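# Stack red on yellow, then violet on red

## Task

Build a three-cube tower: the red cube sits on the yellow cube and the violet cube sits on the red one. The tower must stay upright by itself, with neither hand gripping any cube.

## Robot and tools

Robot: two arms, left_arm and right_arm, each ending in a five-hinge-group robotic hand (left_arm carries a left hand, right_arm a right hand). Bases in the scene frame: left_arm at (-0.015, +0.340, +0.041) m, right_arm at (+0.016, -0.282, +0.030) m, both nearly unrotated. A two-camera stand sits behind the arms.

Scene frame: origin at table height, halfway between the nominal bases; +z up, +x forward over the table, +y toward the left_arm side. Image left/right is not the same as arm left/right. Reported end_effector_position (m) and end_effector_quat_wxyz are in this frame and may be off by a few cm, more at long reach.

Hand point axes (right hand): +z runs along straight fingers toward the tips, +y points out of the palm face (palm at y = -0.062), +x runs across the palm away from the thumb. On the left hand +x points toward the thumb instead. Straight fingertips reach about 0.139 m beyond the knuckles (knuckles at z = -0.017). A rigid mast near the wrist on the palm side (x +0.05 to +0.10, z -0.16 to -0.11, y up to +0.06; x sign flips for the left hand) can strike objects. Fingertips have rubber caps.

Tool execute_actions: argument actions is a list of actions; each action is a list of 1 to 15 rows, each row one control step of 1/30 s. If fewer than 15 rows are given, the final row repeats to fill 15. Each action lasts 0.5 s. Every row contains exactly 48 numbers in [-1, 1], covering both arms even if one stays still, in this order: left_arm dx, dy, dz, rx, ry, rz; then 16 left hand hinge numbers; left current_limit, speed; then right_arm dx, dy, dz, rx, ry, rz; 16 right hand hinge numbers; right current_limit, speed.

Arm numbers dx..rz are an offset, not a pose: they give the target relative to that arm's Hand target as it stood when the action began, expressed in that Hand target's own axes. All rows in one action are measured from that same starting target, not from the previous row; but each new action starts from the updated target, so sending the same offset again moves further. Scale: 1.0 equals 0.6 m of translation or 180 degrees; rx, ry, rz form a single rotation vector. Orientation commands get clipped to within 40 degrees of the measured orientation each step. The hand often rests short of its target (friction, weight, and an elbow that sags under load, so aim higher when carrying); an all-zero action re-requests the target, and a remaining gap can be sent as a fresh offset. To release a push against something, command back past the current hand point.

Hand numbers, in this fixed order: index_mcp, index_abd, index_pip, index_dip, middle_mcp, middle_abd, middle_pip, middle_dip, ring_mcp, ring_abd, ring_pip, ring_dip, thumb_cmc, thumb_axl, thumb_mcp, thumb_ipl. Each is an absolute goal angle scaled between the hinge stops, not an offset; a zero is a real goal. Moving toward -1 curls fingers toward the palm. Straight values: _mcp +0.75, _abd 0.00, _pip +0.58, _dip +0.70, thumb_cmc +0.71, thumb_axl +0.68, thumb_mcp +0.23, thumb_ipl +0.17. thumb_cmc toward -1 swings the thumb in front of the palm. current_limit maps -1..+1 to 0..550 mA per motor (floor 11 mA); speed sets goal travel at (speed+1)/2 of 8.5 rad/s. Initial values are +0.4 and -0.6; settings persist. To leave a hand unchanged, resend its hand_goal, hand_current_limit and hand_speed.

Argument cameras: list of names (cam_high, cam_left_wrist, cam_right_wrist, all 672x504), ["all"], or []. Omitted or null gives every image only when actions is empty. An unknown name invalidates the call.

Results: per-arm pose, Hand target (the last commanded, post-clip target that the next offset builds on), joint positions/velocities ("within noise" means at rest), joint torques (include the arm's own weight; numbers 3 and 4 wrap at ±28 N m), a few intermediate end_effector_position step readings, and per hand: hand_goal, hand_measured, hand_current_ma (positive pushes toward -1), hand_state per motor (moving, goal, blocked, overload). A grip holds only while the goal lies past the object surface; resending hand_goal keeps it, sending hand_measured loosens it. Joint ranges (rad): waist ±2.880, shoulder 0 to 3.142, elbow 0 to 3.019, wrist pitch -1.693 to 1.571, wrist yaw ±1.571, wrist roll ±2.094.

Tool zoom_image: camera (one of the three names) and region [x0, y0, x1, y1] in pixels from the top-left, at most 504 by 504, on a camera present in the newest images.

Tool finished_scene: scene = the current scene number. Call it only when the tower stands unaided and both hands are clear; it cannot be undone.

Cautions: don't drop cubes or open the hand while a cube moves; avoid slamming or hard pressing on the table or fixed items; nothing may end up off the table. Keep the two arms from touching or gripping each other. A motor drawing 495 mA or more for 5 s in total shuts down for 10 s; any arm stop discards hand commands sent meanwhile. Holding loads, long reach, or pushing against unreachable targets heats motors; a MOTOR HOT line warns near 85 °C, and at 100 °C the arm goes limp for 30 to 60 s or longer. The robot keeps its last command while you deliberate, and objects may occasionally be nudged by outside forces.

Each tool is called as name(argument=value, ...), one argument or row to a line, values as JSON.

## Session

execute_actions(
  actions=[],
)

zoom_image(
  camera="cam_high",
  region=[250, 180, 640, 500],
)

Scene clock: 0.00 s.
left_arm: end_effector_position=(+0.0328, +0.0575, +0.1154) hand_goal=(+0.754, +0.000, +0.576, +0.696, +0.754, +0.000, +0.576, +0.696, +0.754, +0.000, +0.576, +0.696, +0.714, +0.678, +0.226, +0.168) hand_measured=(+0.754, +0.000, +0.576, +0.696, +0.754, +0.000, +0.576, +0.696, +0.754, +0.000, +0.576, +0.696, +0.714, +0.678, +0.226, +0.168) hand_current_ma=(+0, +0, +0, +0, +0, +0, +0, +0, +0, +0, +0, +0, +0, +0, +0, +0) hand_state=(goal, goal, goal, goal, goal, goal, goal, goal, goal, goal, goal, goal, goal, goal, goal, goal) hand_current_limit=0.40 hand_speed=-0.60 end_effector_quat_wxyz=(-0.167, +0.957, +0.148, -0.186) | right_arm: end_effector_position=(+0.3643, -0.1951, +0.3236) hand_goal=(+0.754, +0.000, +0.576, +0.696, +0.754, +0.000, +0.576, +0.696, +0.754, +0.000, +0.576, +0.696, +0.714, +0.678, +0.226, +0.168) hand_measured=(+0.754, +0.000, +0.576, +0.696, +0.754, +0.000, +0.576, +0.696, +0.754, +0.000, +0.576, +0.696, +0.714, +0.678, +0.226, +0.168) hand_current_ma=(+0, +0, +0, +0, +0, +0, +0, +0, +0, +0, +0, +0, +0, +0, +0, +0) hand_state=(goal, goal, goal, goal, goal, goal, goal, goal, goal, goal, goal, goal, goal, goal, goal, goal) hand_current_limit=0.40 hand_speed=-0.60 end_effector_quat_wxyz=(+0.539, +0.377, +0.637, +0.402)
Joint positions: left_arm=[-1.295 1.237 0.755 -1.49 0.314 0.055] | right_arm=[0.293 0.704 0.162 0.444 0.214 -0.374]
Joint velocities: within noise
Joint torques (N m): no reading
Motor temperatures (°C): left_arm=[26 26 31 27 29 27] | right_arm=[24 27 31 28 25 27]
Heat: left arm: hottest elbow 31 °C; right arm: hottest elbow 31 °C.
Hand target: left_arm +0.0350, +0.0504, +0.1207; -0.160, +0.959, +0.147, -0.184 | right_arm +0.3672, -0.1941, +0.3427; +0.548, +0.373, +0.625, +0.413

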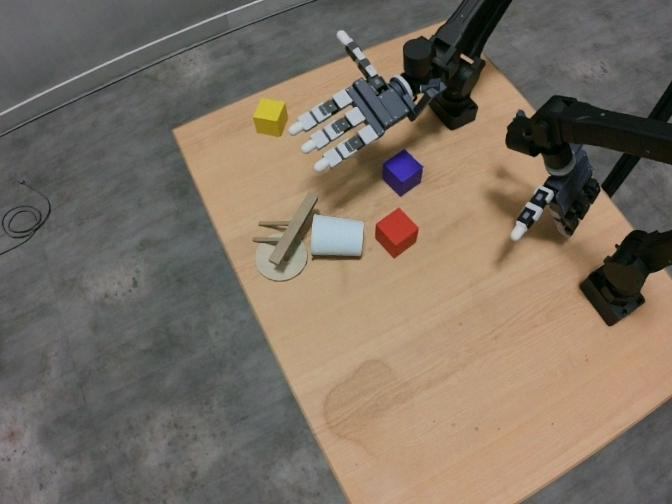

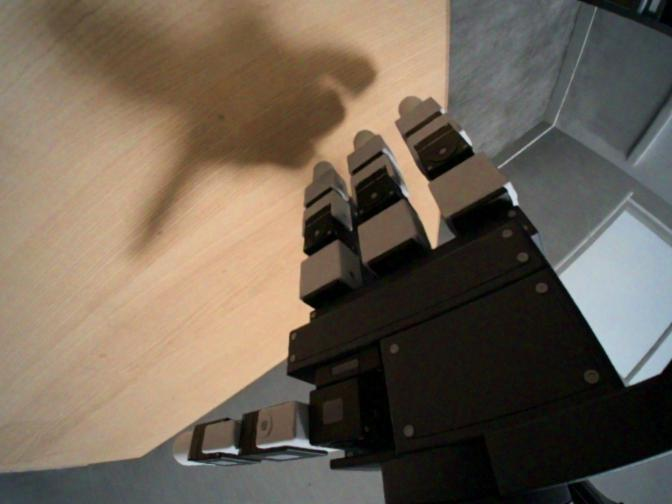

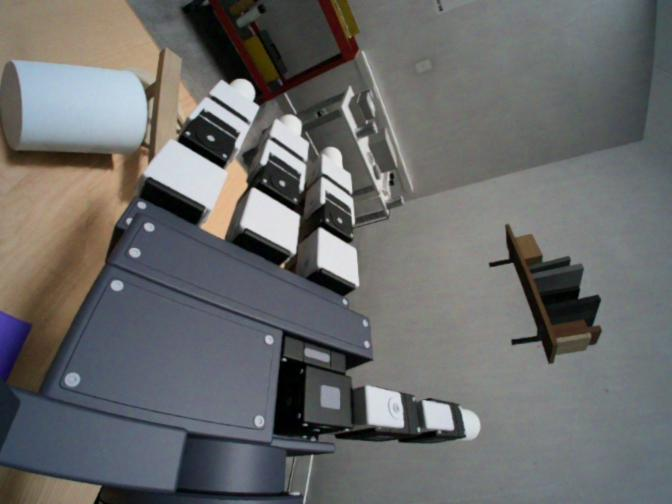

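Scaled by 1.292 from the camera's 672x504 image, which has a finer 960x720 frame.

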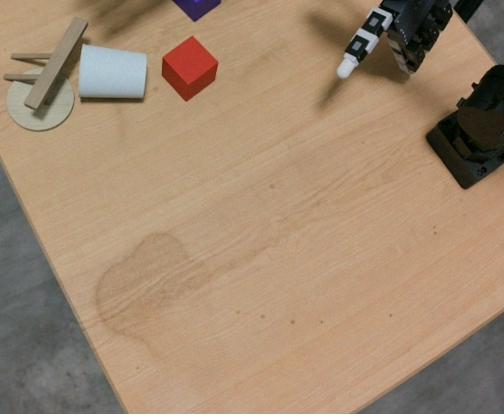

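zoom_image(
  camera="cam_high",
  region=[240, 80, 440, 280],
)

Scaled by 2.520 from the camera's 672x504 image, which has a finer 960x720 frame.

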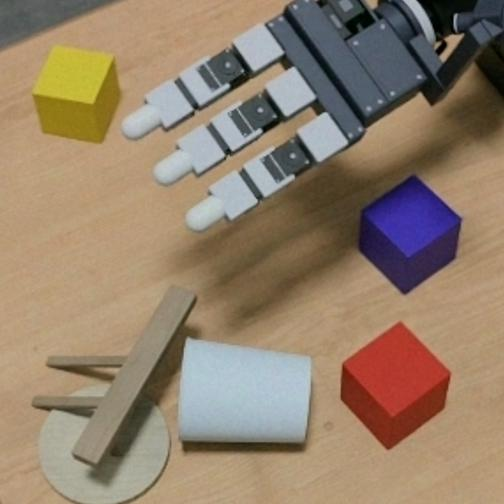

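execute_actions(
  actions=[
    [[0,0,0,0,0,0,0.754,0,0.576,0.696,0.754,0,0.576,0.696,0.754,0,0.576,0.696,0.714,0.678,0.226,0.168,0.4,-0.6,0,0,0,0.1912,0.0848,0.1003,0.754,0,0.576,0.696,0.754,0,0.576,0.696,0.754,0,0.576,0.696,0.714,0.678,0.226,0.168,0.4,-0.6]],
    [[0,0,0,0,0,0,0.754,0,0.576,0.696,0.754,0,0.576,0.696,0.754,0,0.576,0.696,0.714,0.678,0.226,0.168,0.4,-0.6,0.0235,0.0262,0.0313,0.1936,-0.0394,0.0619,0.754,0,0.576,0.696,0.754,0,0.576,0.696,-0.616,0,-0.59,0.3,0.714,0.678,0.226,0.168,0.4,-0.4]],
    [[0,0,0,0,0,0,0.754,0,0.576,0.696,0.754,0,0.576,0.696,0.754,0,0.576,0.696,0.714,0.678,0.226,0.168,0.4,-0.6,0.053,0.0452,0.064,0.0704,-0.0263,0.1763,0.754,0,0.576,0.696,0.754,0,0.576,0.696,-0.616,0,-0.59,0.3,0.714,0.678,0.226,0.168,0.4,-0.4]],
    [[0,0,0,0,0,0,0.754,0,0.576,0.696,0.754,0,0.576,0.696,0.754,0,0.576,0.696,0.714,0.678,0.226,0.168,0.4,-0.6,0,-0.003,0.083,0.0109,-0.0028,0.1611,0.754,0,0.576,0.696,0.754,0,0.576,0.696,-0.616,0,-0.59,0.3,0.714,0.678,0.226,0.168,0.4,-0.4]],
  ],
  cameras=["cam_high","cam_right_wrist"],
)

zoom_image(
  camera="cam_high",
  region=[260, 80, 460, 280],
)

Scene clock: 160.77 s.
left_arm: end_effector_position=(+0.0328, +0.0575, +0.1154) hand_goal=(+0.754, +0.000, +0.576, +0.696, +0.754, +0.000, +0.576, +0.696, +0.754, +0.000, +0.576, +0.696, +0.714, +0.678, +0.226, +0.168) hand_measured=(+0.752, +0.000, +0.576, +0.696, +0.752, +0.000, +0.576, +0.696, +0.752, +0.000, +0.576, +0.696, +0.714, +0.678, +0.224, +0.168) hand_current_ma=(+0, +0, +0, +0, +0, +0, +0, +0, +0, +0, +0, +0, +0, +0, +0, +0) hand_state=(goal, goal, goal, goal, goal, goal, goal, goal, goal, goal, goal, goal, goal, goal, goal, goal) hand_current_limit=0.40 hand_speed=-0.60 end_effector_quat_wxyz=(-0.167, +0.957, +0.148, -0.186) | right_arm: end_effector_position=(+0.4087, -0.1439, +0.2429) hand_goal=(+0.754, +0.000, +0.576, +0.696, +0.754, +0.000, +0.576, +0.696, -0.616, +0.000, -0.590, +0.300, +0.714, +0.678, +0.226, +0.168) hand_measured=(+0.754, +0.000, +0.576, +0.696, +0.754, +0.000, +0.576, +0.696, -0.600, +0.000, -0.588, +0.302, +0.716, +0.678, +0.224, +0.168) hand_current_ma=(+0, +0, +0, +0, +0, +0, +0, +0, +27, +0, +2, +2, +1, +0, -3, +0) hand_state=(goal, goal, goal, goal, goal, goal, goal, goal, goal, goal, goal, goal, goal, goal, goal, goal) hand_current_limit=0.40 hand_speed=-0.40 end_effector_quat_wxyz=(+0.004, +0.960, +0.278, -0.028)
Joint positions: left_arm=[-1.295 1.237 0.755 -1.49 0.314 0.055] | right_arm=[0.515 1.503 1.361 -1.486 -0.006 1.551]
Joint torques (N m): left_arm=[-0.5 -7.06 9.5 -1.18 0.3 0.11] | right_arm=[0.67 -15.91 10.5 0.18 0.22 0.08]
Motor temperatures (°C): left_arm=[26 26 38 27 30 27] | right_arm=[24 27 40 28 25 27]
Heat: left arm: hottest elbow 38 °C; right arm: hottest elbow 40 °C.
Hand target: left_arm +0.0350, +0.0504, +0.1207; -0.160, +0.959, +0.147, -0.184 | right_arm +0.4221, -0.1411, +0.2626; +0.000, +0.964, +0.267, +0.000
Off the commanded pose: left_arm 0.009 m, 1 deg | right_arm 0.024 m, 4 deg.
Step readings (end_effector_position of left_arm | right_arm):
0: (+0.0328, +0.0575, +0.1154) | (+0.3643, -0.1951, +0.3236)
1: (+0.0328, +0.0575, +0.1154) | (+0.3644, -0.1952, +0.3229)
2: (+0.0328, +0.0575, +0.1154) | (+0.3659, -0.1958, +0.3189)
4: (+0.0328, +0.0575, +0.1154) | (+0.3647, -0.1968, +0.3092)
8: (+0.0328, +0.0575, +0.1154) | (+0.3519, -0.1944, +0.3047)
15: (+0.0328, +0.0575, +0.1154) | (+0.3513, -0.1913, +0.3200)
16: (+0.0328, +0.0575, +0.1154) | (+0.3526, -0.1907, +0.3210)
17: (+0.0328, +0.0575, +0.1154) | (+0.3545, -0.1919, +0.3199)
19: (+0.0328, +0.0575, +0.1154) | (+0.3597, -0.1913, +0.3167)
23: (+0.0328, +0.0575, +0.1154) | (+0.3732, -0.1775, +0.3174)
30: (+0.0328, +0.0575, +0.1154) | (+0.3827, -0.1718, +0.3208)
31: (+0.0328, +0.0575, +0.1154) | (+0.3829, -0.1723, +0.3205)
32: (+0.0328, +0.0575, +0.1154) | (+0.3835, -0.1712, +0.3196)
34: (+0.0328, +0.0575, +0.1154) | (+0.3904, -0.1638, +0.3168)
38: (+0.0328, +0.0575, +0.1154) | (+0.4110, -0.1358, +0.2989)
45: (+0.0328, +0.0575, +0.1154) | (+0.4146, -0.1355, +0.2801)
46: (+0.0328, +0.0575, +0.1154) | (+0.4139, -0.1362, +0.2816)
47: (+0.0328, +0.0575, +0.1154) | (+0.4126, -0.1363, +0.2821)
49: (+0.0328, +0.0575, +0.1154) | (+0.4116, -0.1351, +0.2798)
53: (+0.0328, +0.0575, +0.1154) | (+0.4143, -0.1347, +0.2596)
60: (+0.0328, +0.0575, +0.1154) | (+0.4096, -0.1424, +0.2370)
Images, in order (width x height): cam_high 672x504, cam_right_wrist 672x504.

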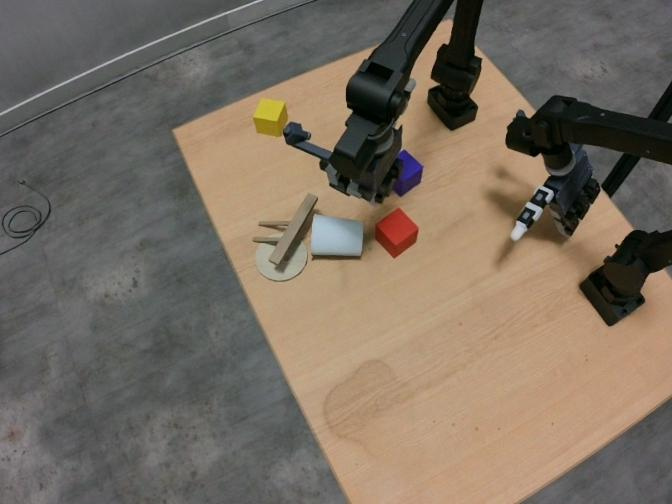

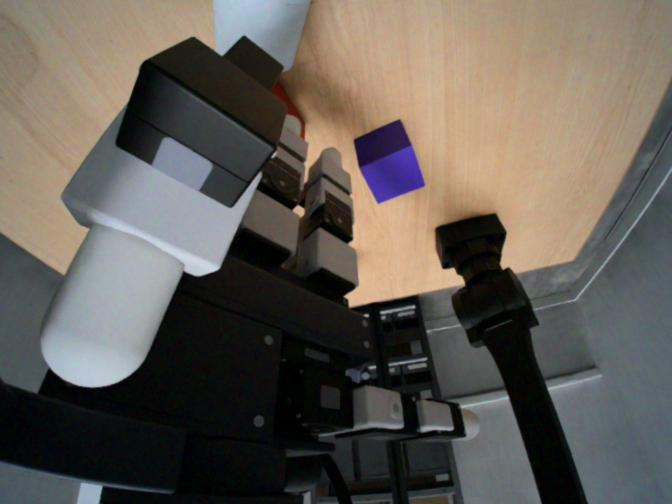

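Scaled by 2.520 from the camera's 672x504 image, which has a finer 960x720 frame.

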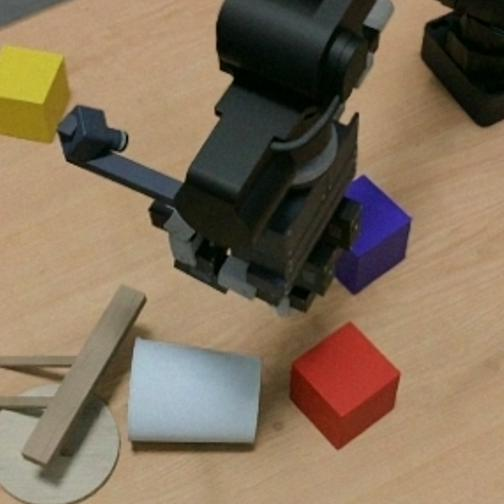

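execute_actions(
  actions=[
    [[0,0,0,0,0,0,0.754,0,0.576,0.696,0.754,0,0.576,0.696,0.754,0,0.576,0.696,0.714,0.678,0.226,0.168,0.4,-0.6,-0.1299,-0.0413,0.0,0,0,0.1239,0.754,0,0.576,0.696,0.754,0,0.576,0.696,-0.616,0,-0.59,0.3,0.714,0.678,0.226,0.168,0.4,-0.4]],
    [[0,0,0,0,0,0,0.754,0,0.576,0.696,0.754,0,0.576,0.696,0.754,0,0.576,0.696,0.714,0.678,0.226,0.168,0.4,-0.6,0,0,0.075,0,0,0,0.754,0,0.576,0.696,0.754,0,0.576,0.696,-0.616,0,-0.59,0.3,0.714,0.678,0.226,0.168,0.4,-0.4]],
  ],
  cameras=["cam_high","cam_right_wrist"],
)

zoom_image(
  camera="cam_high",
  region=[320, 140, 440, 260],
)

Scene clock: 187.00 s.
left_arm: end_effector_position=(+0.0328, +0.0575, +0.1154) hand_goal=(+0.754, +0.000, +0.576, +0.696, +0.754, +0.000, +0.576, +0.696, +0.754, +0.000, +0.576, +0.696, +0.714, +0.678, +0.226, +0.168) hand_measured=(+0.752, +0.000, +0.576, +0.696, +0.752, +0.000, +0.576, +0.696, +0.752, +0.000, +0.576, +0.696, +0.714, +0.678, +0.224, +0.168) hand_current_ma=(+0, +0, +0, +0, +0, +0, +0, +0, +0, +0, +0, +0, +0, +0, +0, +0) hand_state=(goal, goal, goal, goal, goal, goal, goal, goal, goal, goal, goal, goal, goal, goal, goal, goal) hand_current_limit=0.40 hand_speed=-0.60 end_effector_quat_wxyz=(-0.167, +0.957, +0.148, -0.186) | right_arm: end_effector_position=(+0.3406, -0.1657, +0.2153) hand_goal=(+0.754, +0.000, +0.576, +0.696, +0.754, +0.000, +0.576, +0.696, -0.616, +0.000, -0.590, +0.300, +0.714, +0.678, +0.226, +0.168) hand_measured=(+0.754, +0.000, +0.576, +0.696, +0.754, +0.000, +0.576, +0.696, -0.600, +0.000, -0.588, +0.302, +0.716, +0.678, +0.224, +0.168) hand_current_ma=(+0, +0, +0, +0, +0, +0, +0, +0, +26, +0, +2, +2, +1, +0, -3, +0) hand_state=(goal, goal, goal, goal, goal, goal, goal, goal, goal, goal, goal, goal, goal, goal, goal, goal) hand_current_limit=0.40 hand_speed=-0.40 end_effector_quat_wxyz=(+0.003, +0.997, +0.075, -0.009)
Joint positions: left_arm=[-1.295 1.237 0.755 -1.49 0.314 0.055] | right_arm=[0.518 1.396 1.175 -1.368 -0.003 1.968]
Joint torques (N m): left_arm=[-0.44 -7.06 9.5 -1.21 0.29 0.11] | right_arm=[2.26 -13.68 7.72 0.32 0.17 0.07]
Heat: left arm: hottest elbow 38 °C; right arm: hottest elbow 41 °C.
Hand target: left_arm +0.0350, +0.0504, +0.1207; -0.160, +0.959, +0.147, -0.184 | right_arm +0.3426, -0.1599, +0.2178; +0.000, +0.997, +0.075, +0.000
Off the commanded pose: left_arm 0.009 m, 1 deg | right_arm 0.007 m, 1 deg.
Step readings (end_effector_position of left_arm | right_arm):
0: (+0.0328, +0.0575, +0.1154) | (+0.4086, -0.1439, +0.2429)
1: (+0.0328, +0.0575, +0.1154) | (+0.4081, -0.1440, +0.2430)
2: (+0.0328, +0.0575, +0.1154) | (+0.4055, -0.1443, +0.2432)
4: (+0.0328, +0.0575, +0.1154) | (+0.3938, -0.1469, +0.2436)
8: (+0.0328, +0.0575, +0.1154) | (+0.3655, -0.1575, +0.2492)
15: (+0.0328, +0.0575, +0.1154) | (+0.3484, -0.1636, +0.2602)
16: (+0.0328, +0.0575, +0.1154) | (+0.3474, -0.1636, +0.2595)
17: (+0.0328, +0.0575, +0.1154) | (+0.3472, -0.1635, +0.2567)
19: (+0.0328, +0.0575, +0.1154) | (+0.3456, -0.1640, +0.2448)
23: (+0.0328, +0.0575, +0.1154) | (+0.3390, -0.1673, +0.2223)
30: (+0.0328, +0.0575, +0.1154) | (+0.3403, -0.1659, +0.2153)
Images, in order (width x height): cam_high 672x504, cam_right_wrist 672x504.

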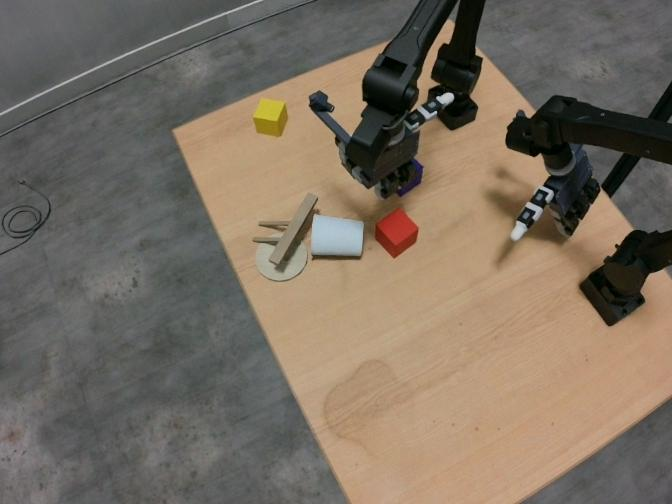

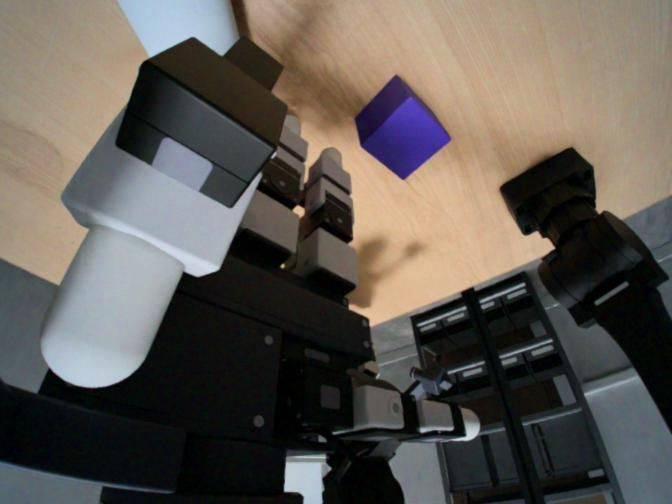

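Scaled by 4.200 from the camera's 672x504 image, which has a finer 960x720 frame.

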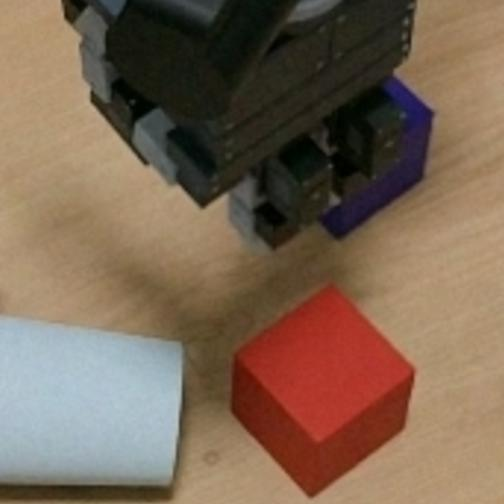

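execute_actions(
  actions=[
    [[0,0,0,0,0,0,0.754,0,0.576,0.696,0.754,0,0.576,0.696,0.754,0,0.576,0.696,0.714,0.678,0.226,0.168,0.4,-0.6,0,0,0.125,0,0,0,0.754,0,0.576,0.696,0.754,0,0.576,0.696,-0.616,0,-0.59,0.3,0.714,0.678,0.226,0.168,0.4,-0.4]],
  ],
  cameras=["cam_high","cam_right_wrist"],
)

zoom_image(
  camera="cam_high",
  region=[320, 140, 440, 260],
)

Scene clock: 209.83 s.
left_arm: end_effector_position=(+0.0328, +0.0575, +0.1154) hand_goal=(+0.754, +0.000, +0.576, +0.696, +0.754, +0.000, +0.576, +0.696, +0.754, +0.000, +0.576, +0.696, +0.714, +0.678, +0.226, +0.168) hand_measured=(+0.752, +0.000, +0.576, +0.696, +0.752, +0.000, +0.576, +0.696, +0.752, +0.000, +0.576, +0.696, +0.714, +0.678, +0.224, +0.168) hand_current_ma=(+0, +0, +0, +0, +0, +0, +0, +0, +0, +0, +0, +0, +0, +0, +0, +0) hand_state=(goal, goal, goal, goal, goal, goal, goal, goal, goal, goal, goal, goal, goal, goal, goal, goal) hand_current_limit=0.40 hand_speed=-0.60 end_effector_quat_wxyz=(-0.167, +0.957, +0.148, -0.186) | right_arm: end_effector_position=(+0.3382, -0.1669, +0.1376) hand_goal=(+0.754, +0.000, +0.576, +0.696, +0.754, +0.000, +0.576, +0.696, -0.616, +0.000, -0.590, +0.300, +0.714, +0.678, +0.226, +0.168) hand_measured=(+0.754, +0.000, +0.576, +0.696, +0.754, +0.000, +0.576, +0.696, -0.602, +0.000, -0.588, +0.302, +0.716, +0.678, +0.222, +0.168) hand_current_ma=(+0, +0, +0, +0, +0, +0, +0, +0, +22, +0, +2, +2, +1, +0, -3, +0) hand_state=(goal, goal, goal, goal, goal, goal, goal, goal, goal, goal, goal, goal, goal, goal, goal, goal) hand_current_limit=0.40 hand_speed=-0.40 end_effector_quat_wxyz=(+0.005, +0.997, +0.074, -0.013)
Joint positions: left_arm=[-1.295 1.237 0.755 -1.49 0.314 0.055] | right_arm=[0.519 1.463 1.028 -1.163 -0.003 1.969]
Joint torques (N m): left_arm=[-0.5 -7 9.5 -1.2 0.3 0.11] | right_arm=[2.43 -14.39 7.58 0.39 0.16 0.06]
Heat: left arm: hottest elbow 38 °C; right arm: hottest elbow 40 °C.
Hand target: left_arm +0.0350, +0.0504, +0.1207; -0.160, +0.959, +0.147, -0.184 | right_arm +0.3425, -0.1598, +0.1427; +0.000, +0.997, +0.075, +0.000
Off the commanded pose: left_arm 0.009 m, 1 deg | right_arm 0.010 m, 2 deg.
Step readings (end_effector_position of left_arm | right_arm):
0: (+0.0328, +0.0575, +0.1154) | (+0.3406, -0.1655, +0.2152)
1: (+0.0328, +0.0575, +0.1154) | (+0.3405, -0.1655, +0.2146)
2: (+0.0328, +0.0575, +0.1154) | (+0.3418, -0.1648, +0.2111)
4: (+0.0328, +0.0575, +0.1154) | (+0.3429, -0.1641, +0.1951)
8: (+0.0328, +0.0575, +0.1154) | (+0.3356, -0.1685, +0.1582)
15: (+0.0328, +0.0575, +0.1154) | (+0.3371, -0.1676, +0.1379)
Images, in order (width x height): cam_high 672x504, cam_right_wrist 672x504.

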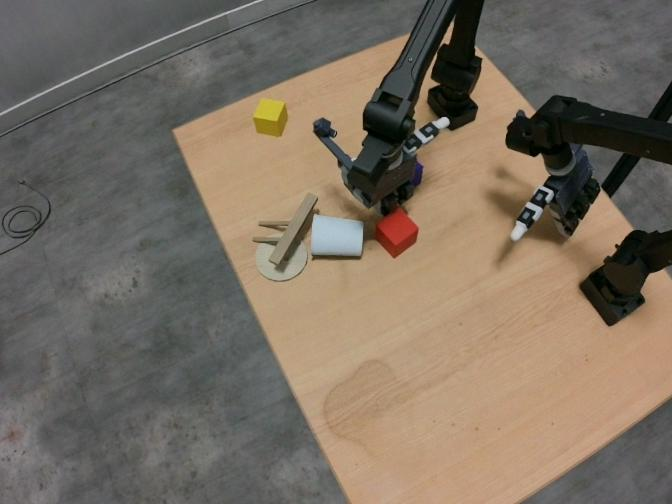

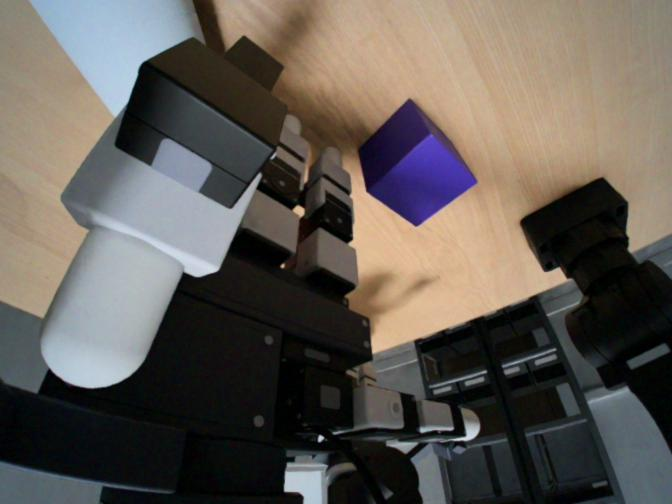

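Scaled by 4.200 from the camera's 672x504 image, which has a finer 960x720 frame.

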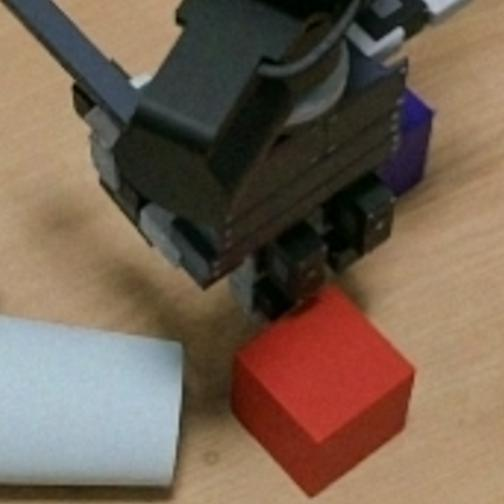

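execute_actions(
  actions=[
    [[0,0,0,0,0,0,0.754,0,0.576,0.696,0.754,0,0.576,0.696,0.754,0,0.576,0.696,0.714,0.678,0.226,0.168,0.4,-0.6,0,-0.05,0,0,0,0,0.754,0,0.576,0.696,0.754,0,0.576,0.696,-0.616,0,-0.59,0.3,0.714,0.678,0.226,0.168,0.4,-0.4]],
    [[0,0,0,0,0,0,0.754,0,0.576,0.696,0.754,0,0.576,0.696,0.754,0,0.576,0.696,0.714,0.678,0.226,0.168,0.4,-0.6,-0.0017,-0.05,0,0,0,0,0.754,0,0.576,0.696,0.754,0,0.576,0.696,-0.616,0,-0.59,0.3,0.714,0.678,0.226,0.168,0.4,-0.4]],
    [[0,0,0,0,0,0,0.754,0,0.576,0.696,0.754,0,0.576,0.696,0.754,0,0.576,0.696,0.714,0.678,0.226,0.168,0.4,-0.6,0.0423,-0.056,0,0,0,-0.0556,0.754,0,0.576,0.696,0.754,0,0.576,0.696,-0.616,0,-0.59,0.3,0.714,0.678,0.226,0.168,0.4,-0.4]],
    [[0,0,0,0,0,0,0.754,0,0.576,0.696,0.754,0,0.576,0.696,0.754,0,0.576,0.696,0.714,0.678,0.226,0.168,0.4,-0.6,0.0492,-0.0518,0,0,0,-0.0517,0.754,0,0.576,0.696,0.754,0,0.576,0.696,-0.616,0,-0.59,0.3,0.714,0.678,0.226,0.168,0.4,-0.4]],
  ],
  cameras=["cam_high","cam_right_wrist"],
)

zoom_image(
  camera="cam_high",
  region=[340, 160, 480, 300],
)

Scene clock: 220.40 s.
left_arm: end_effector_position=(+0.0328, +0.0575, +0.1154) hand_goal=(+0.754, +0.000, +0.576, +0.696, +0.754, +0.000, +0.576, +0.696, +0.754, +0.000, +0.576, +0.696, +0.714, +0.678, +0.226, +0.168) hand_measured=(+0.752, +0.000, +0.576, +0.696, +0.752, +0.000, +0.576, +0.696, +0.752, +0.000, +0.576, +0.696, +0.714, +0.678, +0.224, +0.168) hand_current_ma=(+0, +0, +0, +0, +0, +0, +0, +0, +0, +0, +0, +0, +0, +0, +0, +0) hand_state=(goal, goal, goal, goal, goal, goal, goal, goal, goal, goal, goal, goal, goal, goal, goal, goal) hand_current_limit=0.40 hand_speed=-0.60 end_effector_quat_wxyz=(-0.167, +0.957, +0.148, -0.186) | right_arm: end_effector_position=(+0.3583, -0.0377, +0.1313) hand_goal=(+0.754, +0.000, +0.576, +0.696, +0.754, +0.000, +0.576, +0.696, -0.616, +0.000, -0.590, +0.300, +0.714, +0.678, +0.226, +0.168) hand_measured=(+0.752, +0.000, +0.576, +0.696, +0.750, +0.002, +0.574, +0.696, -0.602, +0.000, -0.588, +0.302, +0.716, +0.678, +0.222, +0.168) hand_current_ma=(-1, +0, +0, +0, -4, +1, -1, +0, +22, +0, +2, +2, +1, +0, -4, +0) hand_state=(goal, goal, goal, goal, goal, goal, goal, goal, goal, goal, goal, goal, goal, goal, goal, goal) hand_current_limit=0.40 hand_speed=-0.40 end_effector_quat_wxyz=(+0.009, +0.972, +0.235, -0.013)
Joint positions: left_arm=[-1.295 1.237 0.755 -1.49 0.314 0.055] | right_arm=[0.769 1.654 1.234 -1.183 0.001 1.893]
Joint torques (N m): left_arm=[-0.38 -7.06 9.51 -1.2 0.3 0.11] | right_arm=[1.67 -16.09 10.11 -0.4 0.07 -0.12]
Heat: left arm: hottest elbow 39 °C; right arm: hottest elbow 40 °C.
Hand target: left_arm +0.0350, +0.0504, +0.1207; -0.160, +0.959, +0.147, -0.184 | right_arm +0.3706, -0.0248, +0.1428; +0.000, +0.970, +0.241, +0.000
Off the commanded pose: left_arm 0.009 m, 1 deg | right_arm 0.021 m, 2 deg.
Step readings (end_effector_position of left_arm | right_arm):
0: (+0.0328, +0.0575, +0.1154) | (+0.3382, -0.1669, +0.1376)
1: (+0.0328, +0.0575, +0.1154) | (+0.3381, -0.1668, +0.1376)
2: (+0.0328, +0.0575, +0.1154) | (+0.3371, -0.1652, +0.1376)
4: (+0.0328, +0.0575, +0.1154) | (+0.3346, -0.1613, +0.1374)
8: (+0.0328, +0.0575, +0.1154) | (+0.3275, -0.1490, +0.1350)
15: (+0.0328, +0.0575, +0.1154) | (+0.3230, -0.1432, +0.1318)
16: (+0.0328, +0.0575, +0.1154) | (+0.3229, -0.1431, +0.1319)
17: (+0.0328, +0.0575, +0.1154) | (+0.3228, -0.1418, +0.1320)
19: (+0.0328, +0.0575, +0.1154) | (+0.3232, -0.1368, +0.1326)
23: (+0.0328, +0.0575, +0.1154) | (+0.3223, -0.1217, +0.1328)
30: (+0.0328, +0.0575, +0.1154) | (+0.3200, -0.1140, +0.1326)
31: (+0.0328, +0.0575, +0.1154) | (+0.3202, -0.1138, +0.1327)
32: (+0.0328, +0.0575, +0.1154) | (+0.3210, -0.1120, +0.1329)
34: (+0.0328, +0.0575, +0.1154) | (+0.3269, -0.1053, +0.1337)
38: (+0.0328, +0.0575, +0.1154) | (+0.3360, -0.0845, +0.1328)
45: (+0.0328, +0.0575, +0.1154) | (+0.3385, -0.0753, +0.1316)
46: (+0.0328, +0.0575, +0.1154) | (+0.3389, -0.0752, +0.1317)
47: (+0.0328, +0.0575, +0.1154) | (+0.3399, -0.0739, +0.1321)
49: (+0.0328, +0.0575, +0.1154) | (+0.3458, -0.0672, +0.1333)
53: (+0.0328, +0.0575, +0.1154) | (+0.3556, -0.0470, +0.1328)
60: (+0.0328, +0.0575, +0.1154) | (+0.3577, -0.0375, +0.1312)
Images, in order (width x height): cam_high 672x504, cam_right_wrist 672x504.

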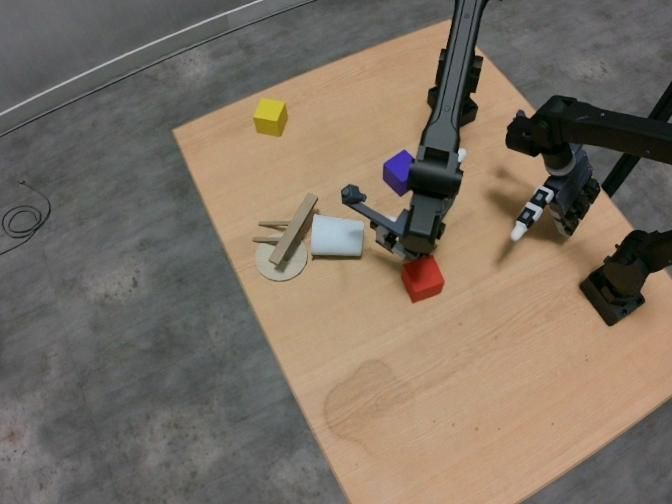

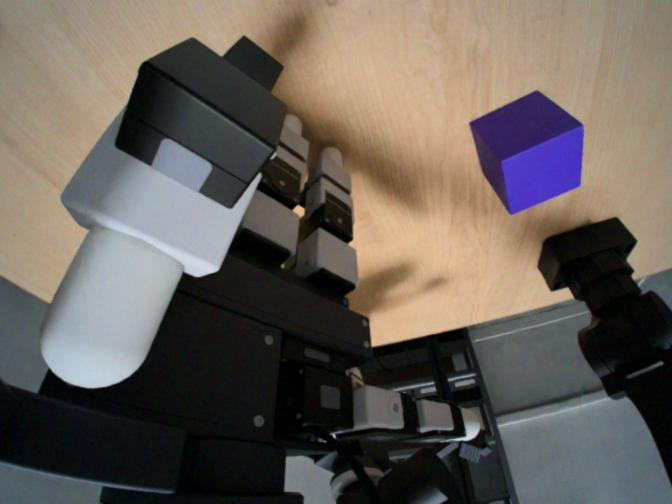

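Scaled by 3.600 from the camera's 672x504 image, which has a finer 960x720 frame.

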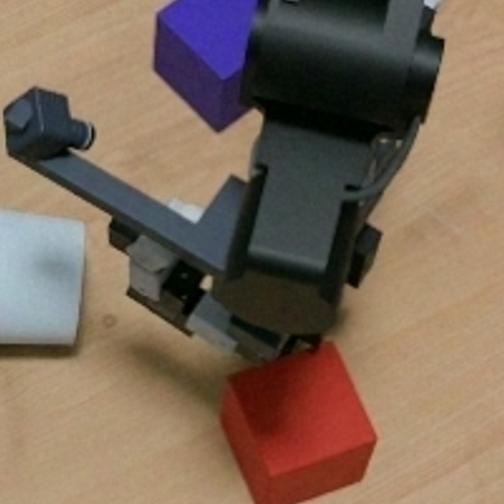

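execute_actions(
  actions=[
    [[0,0,0,0,0,0,0.754,0,0.576,0.696,0.754,0,0.576,0.696,0.754,0,0.576,0.696,0.714,0.678,0.226,0.168,0.4,-0.6,0,0,-0.2167,0,0,-0.2,0.754,0,0.576,0.696,0.754,0,0.576,0.696,-0.616,0,-0.59,0.3,0.714,0.678,0.226,0.168,0.4,-0.4]],
    [[0,0,0,0,0,0,0.754,0,0.576,0.696,0.754,0,0.576,0.696,0.754,0,0.576,0.696,0.714,0.678,0.226,0.168,0.4,-0.6,0.045,-0.0219,-0.0333,0.0269,-0.0087,-0.1998,0.42,-0.08,0.022,0.435,0.42,0.08,0.022,0.435,0.754,0,0.576,0.696,-0.686,0.678,0.38,0.059,0.4,-0.5]],
    [[0,0,0,0,0,0,0.754,0,0.576,0.696,0.754,0,0.576,0.696,0.754,0,0.576,0.696,0.714,0.678,0.226,0.168,0.4,-0.6,0.0493,0.0087,-0.0008,0.0269,-0.0261,-0.1983,0.42,-0.08,0.022,0.435,0.42,0.08,0.022,0.435,0.754,0,0.576,0.696,-0.686,0.678,0.38,0.059,0.4,-0.5]],
    [[0,0,0,0,0,0,0.754,0,0.576,0.696,0.754,0,0.576,0.696,0.754,0,0.576,0.696,0.714,0.678,0.226,0.168,0.4,-0.6,0.0347,0.0353,-0.0062,0.0269,-0.0433,-0.1953,0.42,-0.08,0.022,0.435,0.42,0.08,0.022,0.435,0.754,0,0.576,0.696,-0.686,0.678,0.38,0.059,0.4,-0.5]],
    [[0,0,0,0,0,0,0.754,0,0.576,0.696,0.754,0,0.576,0.696,0.754,0,0.576,0.696,0.714,0.678,0.226,0.168,0.4,-0.6,0.0047,0.0318,-0.0085,0.0805,-0.0768,-0.1853,0.42,-0.08,0.022,0.435,0.42,0.08,0.022,0.435,0.754,0,0.576,0.696,-0.686,0.678,0.38,0.059,0.4,-0.5]],
    [[0,0,0,0,0,0,0.754,0,0.576,0.696,0.754,0,0.576,0.696,0.754,0,0.576,0.696,0.714,0.678,0.226,0.168,0.4,-0.6,-0.0107,0.0317,0.0395,0.1314,-0.0898,-0.0998,0.42,-0.08,0.022,0.435,0.42,0.08,0.022,0.435,0.754,0,0.576,0.696,-0.686,0.678,0.38,0.059,0.4,-0.5]],
    [[0,0,0,0,0,0,0.754,0,0.576,0.696,0.754,0,0.576,0.696,0.754,0,0.576,0.696,0.714,0.678,0.226,0.168,0.4,-0.6,0,0.058,0.0422,0.1325,-0.0819,-0.0364,0.42,-0.08,0.022,0.435,0.42,0.08,0.022,0.435,0.754,0,0.576,0.696,-0.686,0.678,0.38,0.059,0.4,-0.5]],
    [[0,0,0,0,0,0,0.754,0,0.576,0.696,0.754,0,0.576,0.696,0.754,0,0.576,0.696,0.714,0.678,0.226,0.168,0.4,-0.6,0,0,0,0,0,0,0.42,-0.08,0.022,0.435,0.42,0.08,0.022,0.435,0.754,0,0.576,0.696,-0.686,0.678,0.38,0.059,0.4,-0.5]],
  ],
  cameras=["cam_high","cam_right_wrist"],
)

zoom_image(
  camera="cam_high",
  region=[340, 160, 500, 320],
)

Scene clock: 287.93 s.
left_arm: end_effector_position=(+0.0328, +0.0575, +0.1154) hand_goal=(+0.754, +0.000, +0.576, +0.696, +0.754, +0.000, +0.576, +0.696, +0.754, +0.000, +0.576, +0.696, +0.714, +0.678, +0.226, +0.168) hand_measured=(+0.752, +0.000, +0.576, +0.696, +0.752, +0.000, +0.576, +0.696, +0.752, +0.000, +0.576, +0.696, +0.714, +0.678, +0.224, +0.168) hand_current_ma=(+0, +0, +0, +0, +0, +0, +0, +0, +0, +0, +0, +0, +0, +0, +0, +0) hand_state=(goal, goal, goal, goal, goal, goal, goal, goal, goal, goal, goal, goal, goal, goal, goal, goal) hand_current_limit=0.40 hand_speed=-0.60 end_effector_quat_wxyz=(-0.167, +0.957, +0.148, -0.186) | right_arm: end_effector_position=(+0.3695, +0.0948, +0.2091) hand_goal=(+0.420, -0.080, +0.022, +0.436, +0.420, +0.080, +0.022, +0.436, +0.754, +0.000, +0.576, +0.696, -0.686, +0.678, +0.380, +0.060) hand_measured=(+0.414, -0.078, +0.024, +0.438, +0.414, +0.078, +0.024, +0.438, +0.742, +0.000, +0.574, +0.694, -0.686, +0.678, +0.376, +0.062) hand_current_ma=(-6, +1, +1, +2, -6, -2, +1, +2, -16, +0, -2, -2, +0, +0, -6, +1) hand_state=(goal, goal, goal, goal, goal, goal, goal, goal, goal, goal, goal, goal, goal, goal, goal, goal) hand_current_limit=0.40 hand_speed=-0.50 end_effector_quat_wxyz=(+0.341, -0.438, +0.642, -0.529)
Joint positions: left_arm=[-1.295 1.237 0.755 -1.49 0.314 0.055] | right_arm=[1.086 1.571 1.198 -0.937 1.354 -1.864]
Joint torques (N m): left_arm=[-0.5 -7.06 9.5 -1.21 0.3 0.12] | right_arm=[0.79 -18.02 7.54 0.91 0.97 -0.11]
Heat: left arm: hottest elbow 39 °C; right arm: hottest elbow 39 °C.
Hand target: left_arm +0.0350, +0.0504, +0.1207; -0.160, +0.959, +0.147, -0.184 | right_arm +0.3743, +0.0923, +0.2197; +0.352, -0.434, +0.645, -0.522
Off the commanded pose: left_arm 0.009 m, 1 deg | right_arm 0.012 m, 2 deg.
Step readings (end_effector_position of left_arm | right_arm):
0: (+0.0328, +0.0575, +0.1154) | (+0.3584, -0.0377, +0.1313)
1: (+0.0328, +0.0575, +0.1154) | (+0.3584, -0.0380, +0.1316)
2: (+0.0328, +0.0575, +0.1154) | (+0.3589, -0.0399, +0.1353)
4: (+0.0328, +0.0575, +0.1154) | (+0.3572, -0.0464, +0.1512)
8: (+0.0328, +0.0575, +0.1154) | (+0.3494, -0.0478, +0.2098)
15: (+0.0328, +0.0575, +0.1154) | (+0.3562, -0.0315, +0.2737)
16: (+0.0328, +0.0575, +0.1154) | (+0.3568, -0.0306, +0.2730)
17: (+0.0328, +0.0575, +0.1154) | (+0.3568, -0.0287, +0.2712)
19: (+0.0328, +0.0575, +0.1154) | (+0.3568, -0.0253, +0.2689)
23: (+0.0328, +0.0575, +0.1154) | (+0.3560, -0.0166, +0.2673)
30: (+0.0328, +0.0575, +0.1154) | (+0.3559, -0.0052, +0.2683)
31: (+0.0328, +0.0575, +0.1154) | (+0.3566, -0.0042, +0.2691)
32: (+0.0328, +0.0575, +0.1154) | (+0.3580, -0.0025, +0.2704)
34: (+0.0328, +0.0575, +0.1154) | (+0.3591, +0.0018, +0.2717)
38: (+0.0328, +0.0575, +0.1154) | (+0.3573, +0.0125, +0.2704)
45: (+0.0328, +0.0575, +0.1154) | (+0.3594, +0.0228, +0.2725)
46: (+0.0328, +0.0575, +0.1154) | (+0.3604, +0.0234, +0.2732)
47: (+0.0328, +0.0575, +0.1154) | (+0.3624, +0.0243, +0.2747)
49: (+0.0328, +0.0575, +0.1154) | (+0.3661, +0.0269, +0.2770)
53: (+0.0328, +0.0575, +0.1154) | (+0.3647, +0.0410, +0.2781)
60: (+0.0328, +0.0575, +0.1154) | (+0.3628, +0.0553, +0.2749)
61: (+0.0328, +0.0575, +0.1154) | (+0.3632, +0.0553, +0.2744)
62: (+0.0328, +0.0575, +0.1154) | (+0.3671, +0.0526, +0.2744)
64: (+0.0328, +0.0575, +0.1154) | (+0.3757, +0.0497, +0.2762)
68: (+0.0328, +0.0575, +0.1154) | (+0.3821, +0.0578, +0.2787)
75: (+0.0328, +0.0575, +0.1154) | (+0.3696, +0.0735, +0.2752)
76: (+0.0328, +0.0575, +0.1154) | (+0.3699, +0.0730, +0.2749)
77: (+0.0328, +0.0575, +0.1154) | (+0.3759, +0.0674, +0.2751)
79: (+0.0328, +0.0575, +0.1154) | (+0.3893, +0.0600, +0.2769)
83: (+0.0328, +0.0575, +0.1154) | (+0.3839, +0.0755, +0.2664)
90: (+0.0328, +0.0575, +0.1154) | (+0.3696, +0.0970, +0.2548)
91: (+0.0328, +0.0575, +0.1154) | (+0.3715, +0.0959, +0.2549)
92: (+0.0328, +0.0575, +0.1154) | (+0.3806, +0.0910, +0.2569)
94: (+0.0328, +0.0575, +0.1154) | (+0.3924, +0.0817, +0.2563)
98: (+0.0328, +0.0575, +0.1154) | (+0.3818, +0.0793, +0.2268)
105: (+0.0328, +0.0575, +0.1154) | (+0.3706, +0.0946, +0.2038)
106: (+0.0328, +0.0575, +0.1154) | (+0.3709, +0.0952, +0.2034)
107: (+0.0328, +0.0575, +0.1154) | (+0.3710, +0.0957, +0.2041)
109: (+0.0328, +0.0575, +0.1154) | (+0.3711, +0.0961, +0.2060)
113: (+0.0328, +0.0575, +0.1154) | (+0.3711, +0.0969, +0.2110)
120: (+0.0328, +0.0575, +0.1154) | (+0.3705, +0.0969, +0.2115)
Images, in order (width x height): cam_high 672x504, cam_right_wrist 672x504.

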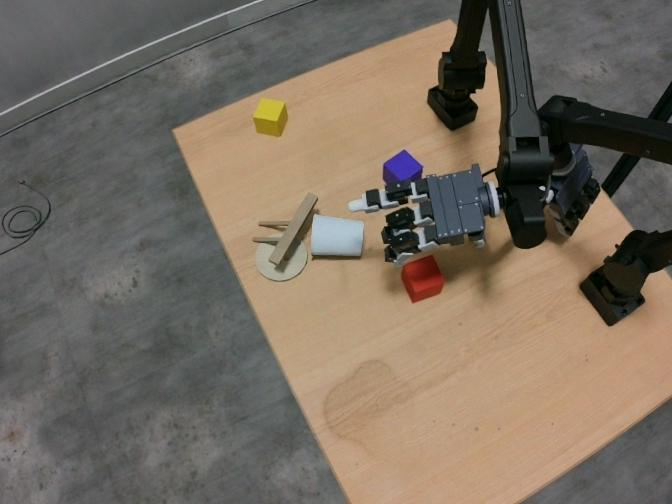

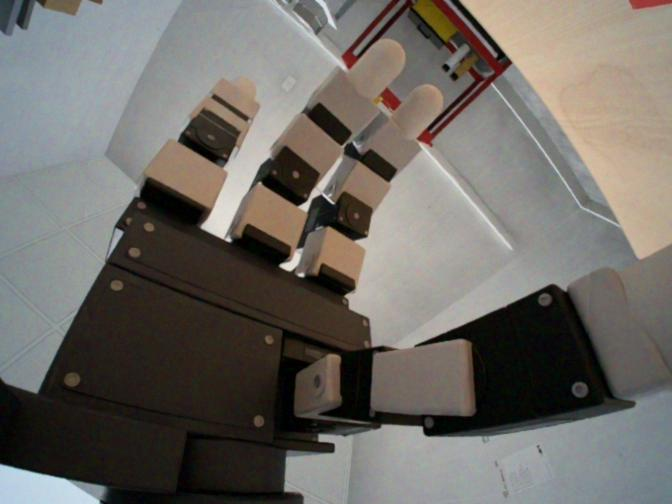

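Scaled by 3.150 from the camera's 672x504 image, which has a finer 960x720 frame.

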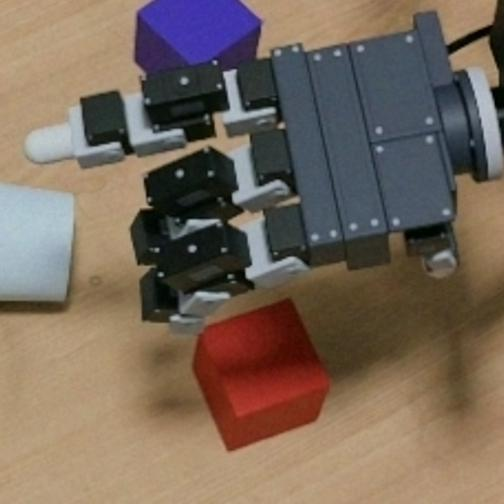

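execute_actions(
  actions=[
    [[0,0,0,0,0,0,0.754,0,0.576,0.696,0.754,0,0.576,0.696,0.754,0,0.576,0.696,0.714,0.678,0.226,0.168,0.4,-0.6,0,0.151,0.0518,0,0,0,0.42,-0.08,0.022,0.435,0.42,0.08,0.022,0.435,0.754,0,0.576,0.696,-0.686,0.678,0.38,0.059,0.4,-0.6]],
  ],
  cameras=["cam_high","cam_right_wrist"],
)

zoom_image(
  camera="cam_high",
  region=[340, 160, 500, 320],
)

Scene clock: 314.60 s.
left_arm: end_effector_position=(+0.0328, +0.0575, +0.1154) hand_goal=(+0.754, +0.000, +0.576, +0.696, +0.754, +0.000, +0.576, +0.696, +0.754, +0.000, +0.576, +0.696, +0.714, +0.678, +0.226, +0.168) hand_measured=(+0.752, +0.000, +0.576, +0.696, +0.752, +0.000, +0.576, +0.696, +0.752, +0.000, +0.576, +0.696, +0.714, +0.678, +0.224, +0.168) hand_current_ma=(+0, +0, +0, +0, +0, +0, +0, +0, +0, +0, +0, +0, +0, +0, +0, +0) hand_state=(goal, goal, goal, goal, goal, goal, goal, goal, goal, goal, goal, goal, goal, goal, goal, goal) hand_current_limit=0.40 hand_speed=-0.60 end_effector_quat_wxyz=(-0.167, +0.957, +0.148, -0.186) | right_arm: end_effector_position=(+0.3798, +0.0874, +0.1149) hand_goal=(+0.420, -0.080, +0.022, +0.436, +0.420, +0.080, +0.022, +0.436, +0.754, +0.000, +0.576, +0.696, -0.686, +0.678, +0.380, +0.060) hand_measured=(+0.414, -0.078, +0.024, +0.438, +0.414, +0.078, +0.024, +0.438, +0.742, +0.000, +0.574, +0.694, -0.684, +0.678, +0.376, +0.062) hand_current_ma=(-6, +1, +1, +2, -7, -2, +1, +2, -16, +0, -2, -2, +1, +0, -5, +1) hand_state=(goal, goal, goal, goal, goal, goal, goal, goal, goal, goal, goal, goal, goal, goal, goal, goal) hand_current_limit=0.40 hand_speed=-0.60 end_effector_quat_wxyz=(+0.341, -0.439, +0.643, -0.528)
Joint positions: left_arm=[-1.295 1.237 0.755 -1.49 0.314 0.055] | right_arm=[1.058 1.672 1.036 -0.557 1.342 -1.984]
Joint torques (N m): left_arm=[-0.44 -7.06 9.48 -1.2 0.3 0.11] | right_arm=[0.56 -18.2 6.67 1.14 0.98 -0.11]
Heat: left arm: hottest elbow 39 °C; right arm: hottest elbow 40 °C.
Hand target: left_arm +0.0350, +0.0504, +0.1207; -0.160, +0.959, +0.147, -0.184 | right_arm +0.3850, +0.0878, +0.1247; +0.351, -0.434, +0.645, -0.522
Off the commanded pose: left_arm 0.009 m, 1 deg | right_arm 0.011 m, 2 deg.
Step readings (end_effector_position of left_arm | right_arm):
0: (+0.0328, +0.0575, +0.1154) | (+0.3695, +0.0947, +0.2091)
1: (+0.0328, +0.0575, +0.1154) | (+0.3696, +0.0945, +0.2086)
2: (+0.0328, +0.0575, +0.1154) | (+0.3704, +0.0948, +0.2063)
4: (+0.0328, +0.0575, +0.1154) | (+0.3712, +0.0939, +0.1940)
8: (+0.0328, +0.0575, +0.1154) | (+0.3723, +0.0843, +0.1472)
15: (+0.0328, +0.0575, +0.1154) | (+0.3773, +0.0833, +0.1110)
Images, in order (width x height): cam_high 672x504, cam_right_wrist 672x504.

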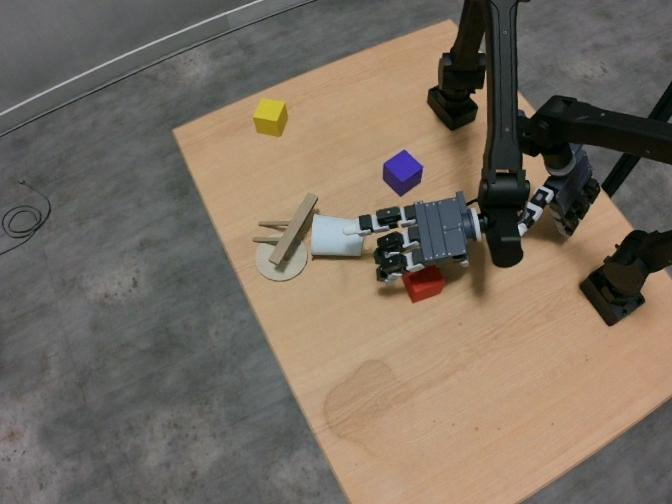

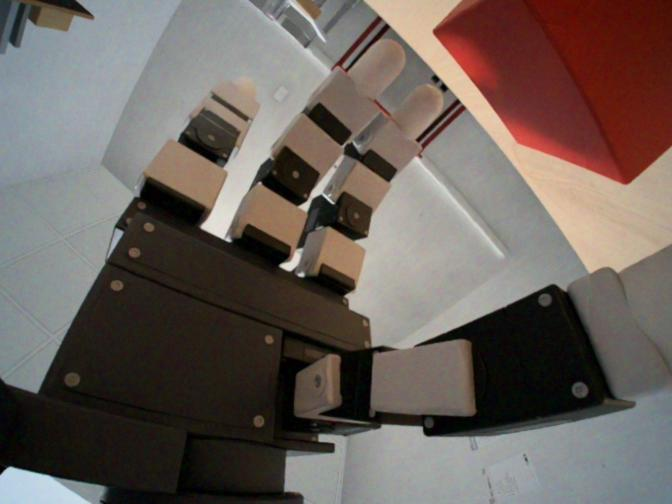

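Scaled by 3.150 from the camera's 672x504 image, which has a finer 960x720 frame.

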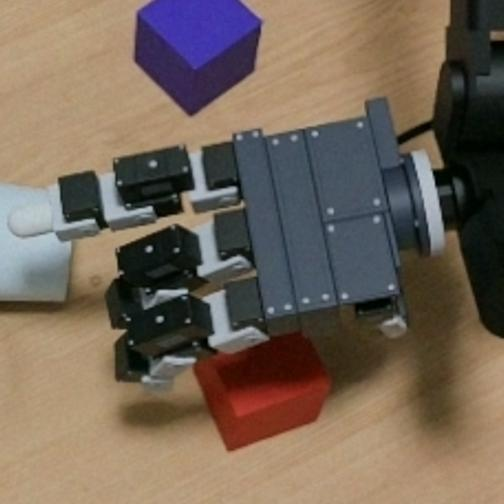

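execute_actions(
  actions=[
    [[0,0,0,0,0,0,0.754,0,0.576,0.696,0.754,0,0.576,0.696,0.754,0,0.576,0.696,0.714,0.678,0.226,0.168,0.4,-0.6,-0.0117,0.059,0.0193,0,0,0,0.42,-0.08,0.022,0.435,0.42,0.08,0.022,0.435,0.754,0,0.576,0.696,-0.686,0.678,0.38,0.059,0.2,-0.6]],
    [[0,0,0,0,0,0,0.754,0,0.576,0.696,0.754,0,0.576,0.696,0.754,0,0.576,0.696,0.714,0.678,0.226,0.168,0.4,-0.6,0,0,0,0,0,0,0.2,-0.08,0.022,0.435,0.2,0.08,0.022,0.435,0.754,0,0.576,0.696,-0.686,0.678,0.2,0.03,0.0,-0.75]],
    [[0,0,0,0,0,0,0.754,0,0.576,0.696,0.754,0,0.576,0.696,0.754,0,0.576,0.696,0.714,0.678,0.226,0.168,0.4,-0.6,0,0,0,0,0,0,0.0,-0.08,0.022,0.435,0.0,0.08,0.022,0.435,0.754,0,0.576,0.696,-0.686,0.678,0.0,0.0,0.0,-0.8]],
  ],
  cameras=["cam_high","cam_right_wrist"],
)

zoom_image(
  camera="cam_high",
  region=[340, 180, 500, 340],
)

Scene clock: 334.40 s.
left_arm: end_effector_position=(+0.0328, +0.0575, +0.1154) hand_goal=(+0.754, +0.000, +0.576, +0.696, +0.754, +0.000, +0.576, +0.696, +0.754, +0.000, +0.576, +0.696, +0.714, +0.678, +0.226, +0.168) hand_measured=(+0.752, +0.000, +0.576, +0.696, +0.752, +0.000, +0.576, +0.696, +0.752, +0.000, +0.576, +0.696, +0.714, +0.678, +0.224, +0.168) hand_current_ma=(+0, +0, +0, +0, +0, +0, +0, +0, +0, +0, +0, +0, +0, +0, +0, +0) hand_state=(goal, goal, goal, goal, goal, goal, goal, goal, goal, goal, goal, goal, goal, goal, goal, goal) hand_current_limit=0.40 hand_speed=-0.60 end_effector_quat_wxyz=(-0.167, +0.957, +0.148, -0.186) | right_arm: end_effector_position=(+0.3877, +0.0936, +0.0853) hand_goal=(+0.000, -0.080, +0.022, +0.436, +0.000, +0.080, +0.022, +0.436, +0.754, +0.000, +0.576, +0.696, -0.686, +0.678, +0.000, +0.000) hand_measured=(+0.086, -0.078, +0.048, +0.446, +0.132, +0.076, +0.048, +0.446, +0.742, +0.000, +0.574, +0.694, -0.682, +0.678, +0.170, +0.030) hand_current_ma=(+266, +2, +47, +11, +275, -2, +44, +11, -16, +0, -2, -2, +5, +0, +275, +89) hand_state=(blocked, goal, blocked, goal, blocked, goal, blocked, goal, goal, goal, goal, goal, goal, goal, blocked, blocked) hand_current_limit=0.00 hand_speed=-0.80 end_effector_quat_wxyz=(+0.351, -0.436, +0.643, -0.523)
Joint positions: left_arm=[-1.295 1.237 0.755 -1.49 0.314 0.055] | right_arm=[1.049 1.728 1.001 -0.365 1.336 -2.065]
Joint torques (N m): left_arm=[-0.38 -7 9.5 -1.2 0.29 0.11] | right_arm=[0.67 -17.44 6.2 1.25 0.76 -0.11]
Heat: left arm: hottest elbow 39 °C; right arm: hottest elbow 39 °C.
Hand target: left_arm +0.0350, +0.0504, +0.1207; -0.160, +0.959, +0.147, -0.184 | right_arm +0.3912, +0.0930, +0.0876; +0.352, -0.434, +0.645, -0.522
Off the commanded pose: left_arm 0.009 m, 1 deg | right_arm 0.004 m, 0 deg.
Step readings (end_effector_position of left_arm | right_arm):
0: (+0.0328, +0.0575, +0.1154) | (+0.3798, +0.0873, +0.1149)
1: (+0.0328, +0.0575, +0.1154) | (+0.3799, +0.0875, +0.1149)
2: (+0.0328, +0.0575, +0.1154) | (+0.3805, +0.0887, +0.1146)
4: (+0.0328, +0.0575, +0.1154) | (+0.3826, +0.0919, +0.1125)
8: (+0.0328, +0.0575, +0.1154) | (+0.3848, +0.0957, +0.0984)
15: (+0.0328, +0.0575, +0.1154) | (+0.3846, +0.0925, +0.0834)
16: (+0.0328, +0.0575, +0.1154) | (+0.3850, +0.0929, +0.0836)
17: (+0.0328, +0.0575, +0.1154) | (+0.3852, +0.0933, +0.0838)
19: (+0.0328, +0.0575, +0.1154) | (+0.3855, +0.0938, +0.0841)
23: (+0.0328, +0.0575, +0.1154) | (+0.3858, +0.0943, +0.0844)
30: (+0.0328, +0.0575, +0.1154) | (+0.3860, +0.0946, +0.0845)
31: (+0.0328, +0.0575, +0.1154) | (+0.3859, +0.0946, +0.0845)
32: (+0.0328, +0.0575, +0.1154) | (+0.3860, +0.0946, +0.0846)
34: (+0.0328, +0.0575, +0.1154) | (+0.3863, +0.0944, +0.0846)
38: (+0.0328, +0.0575, +0.1154) | (+0.3870, +0.0940, +0.0850)
45: (+0.0328, +0.0575, +0.1154) | (+0.3877, +0.0936, +0.0853)
Images, in order (width x height): cam_high 672x504, cam_right_wrist 672x504.

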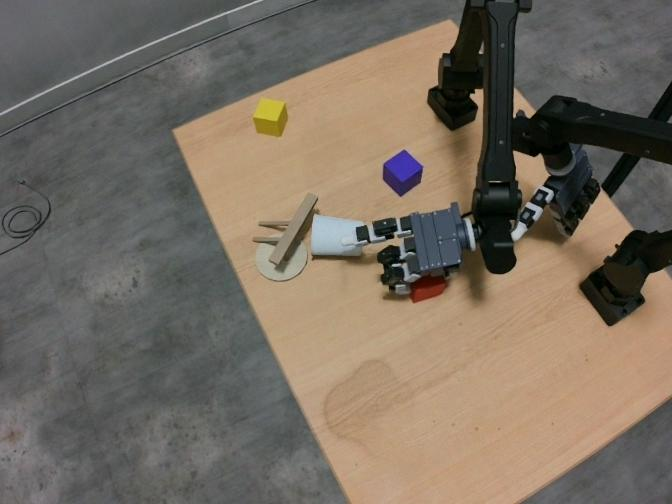

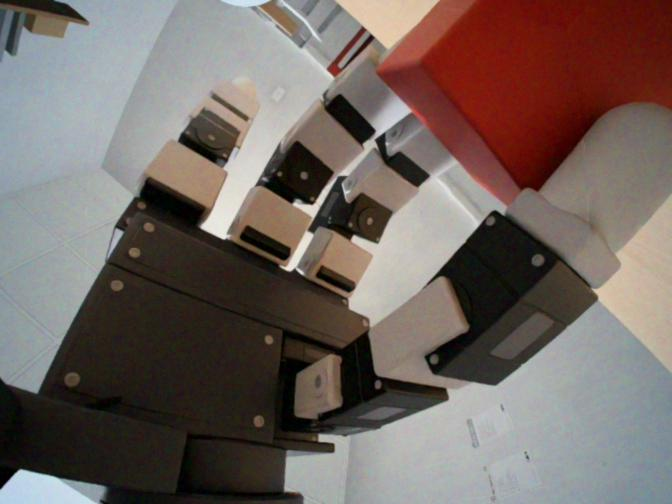

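Scaled by 3.150 from the camera's 672x504 image, which has a finer 960x720 frame.

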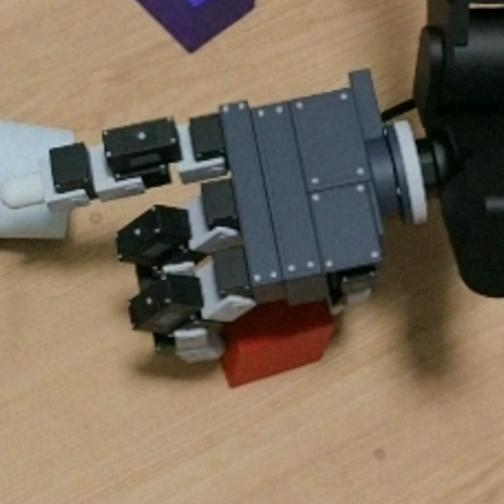

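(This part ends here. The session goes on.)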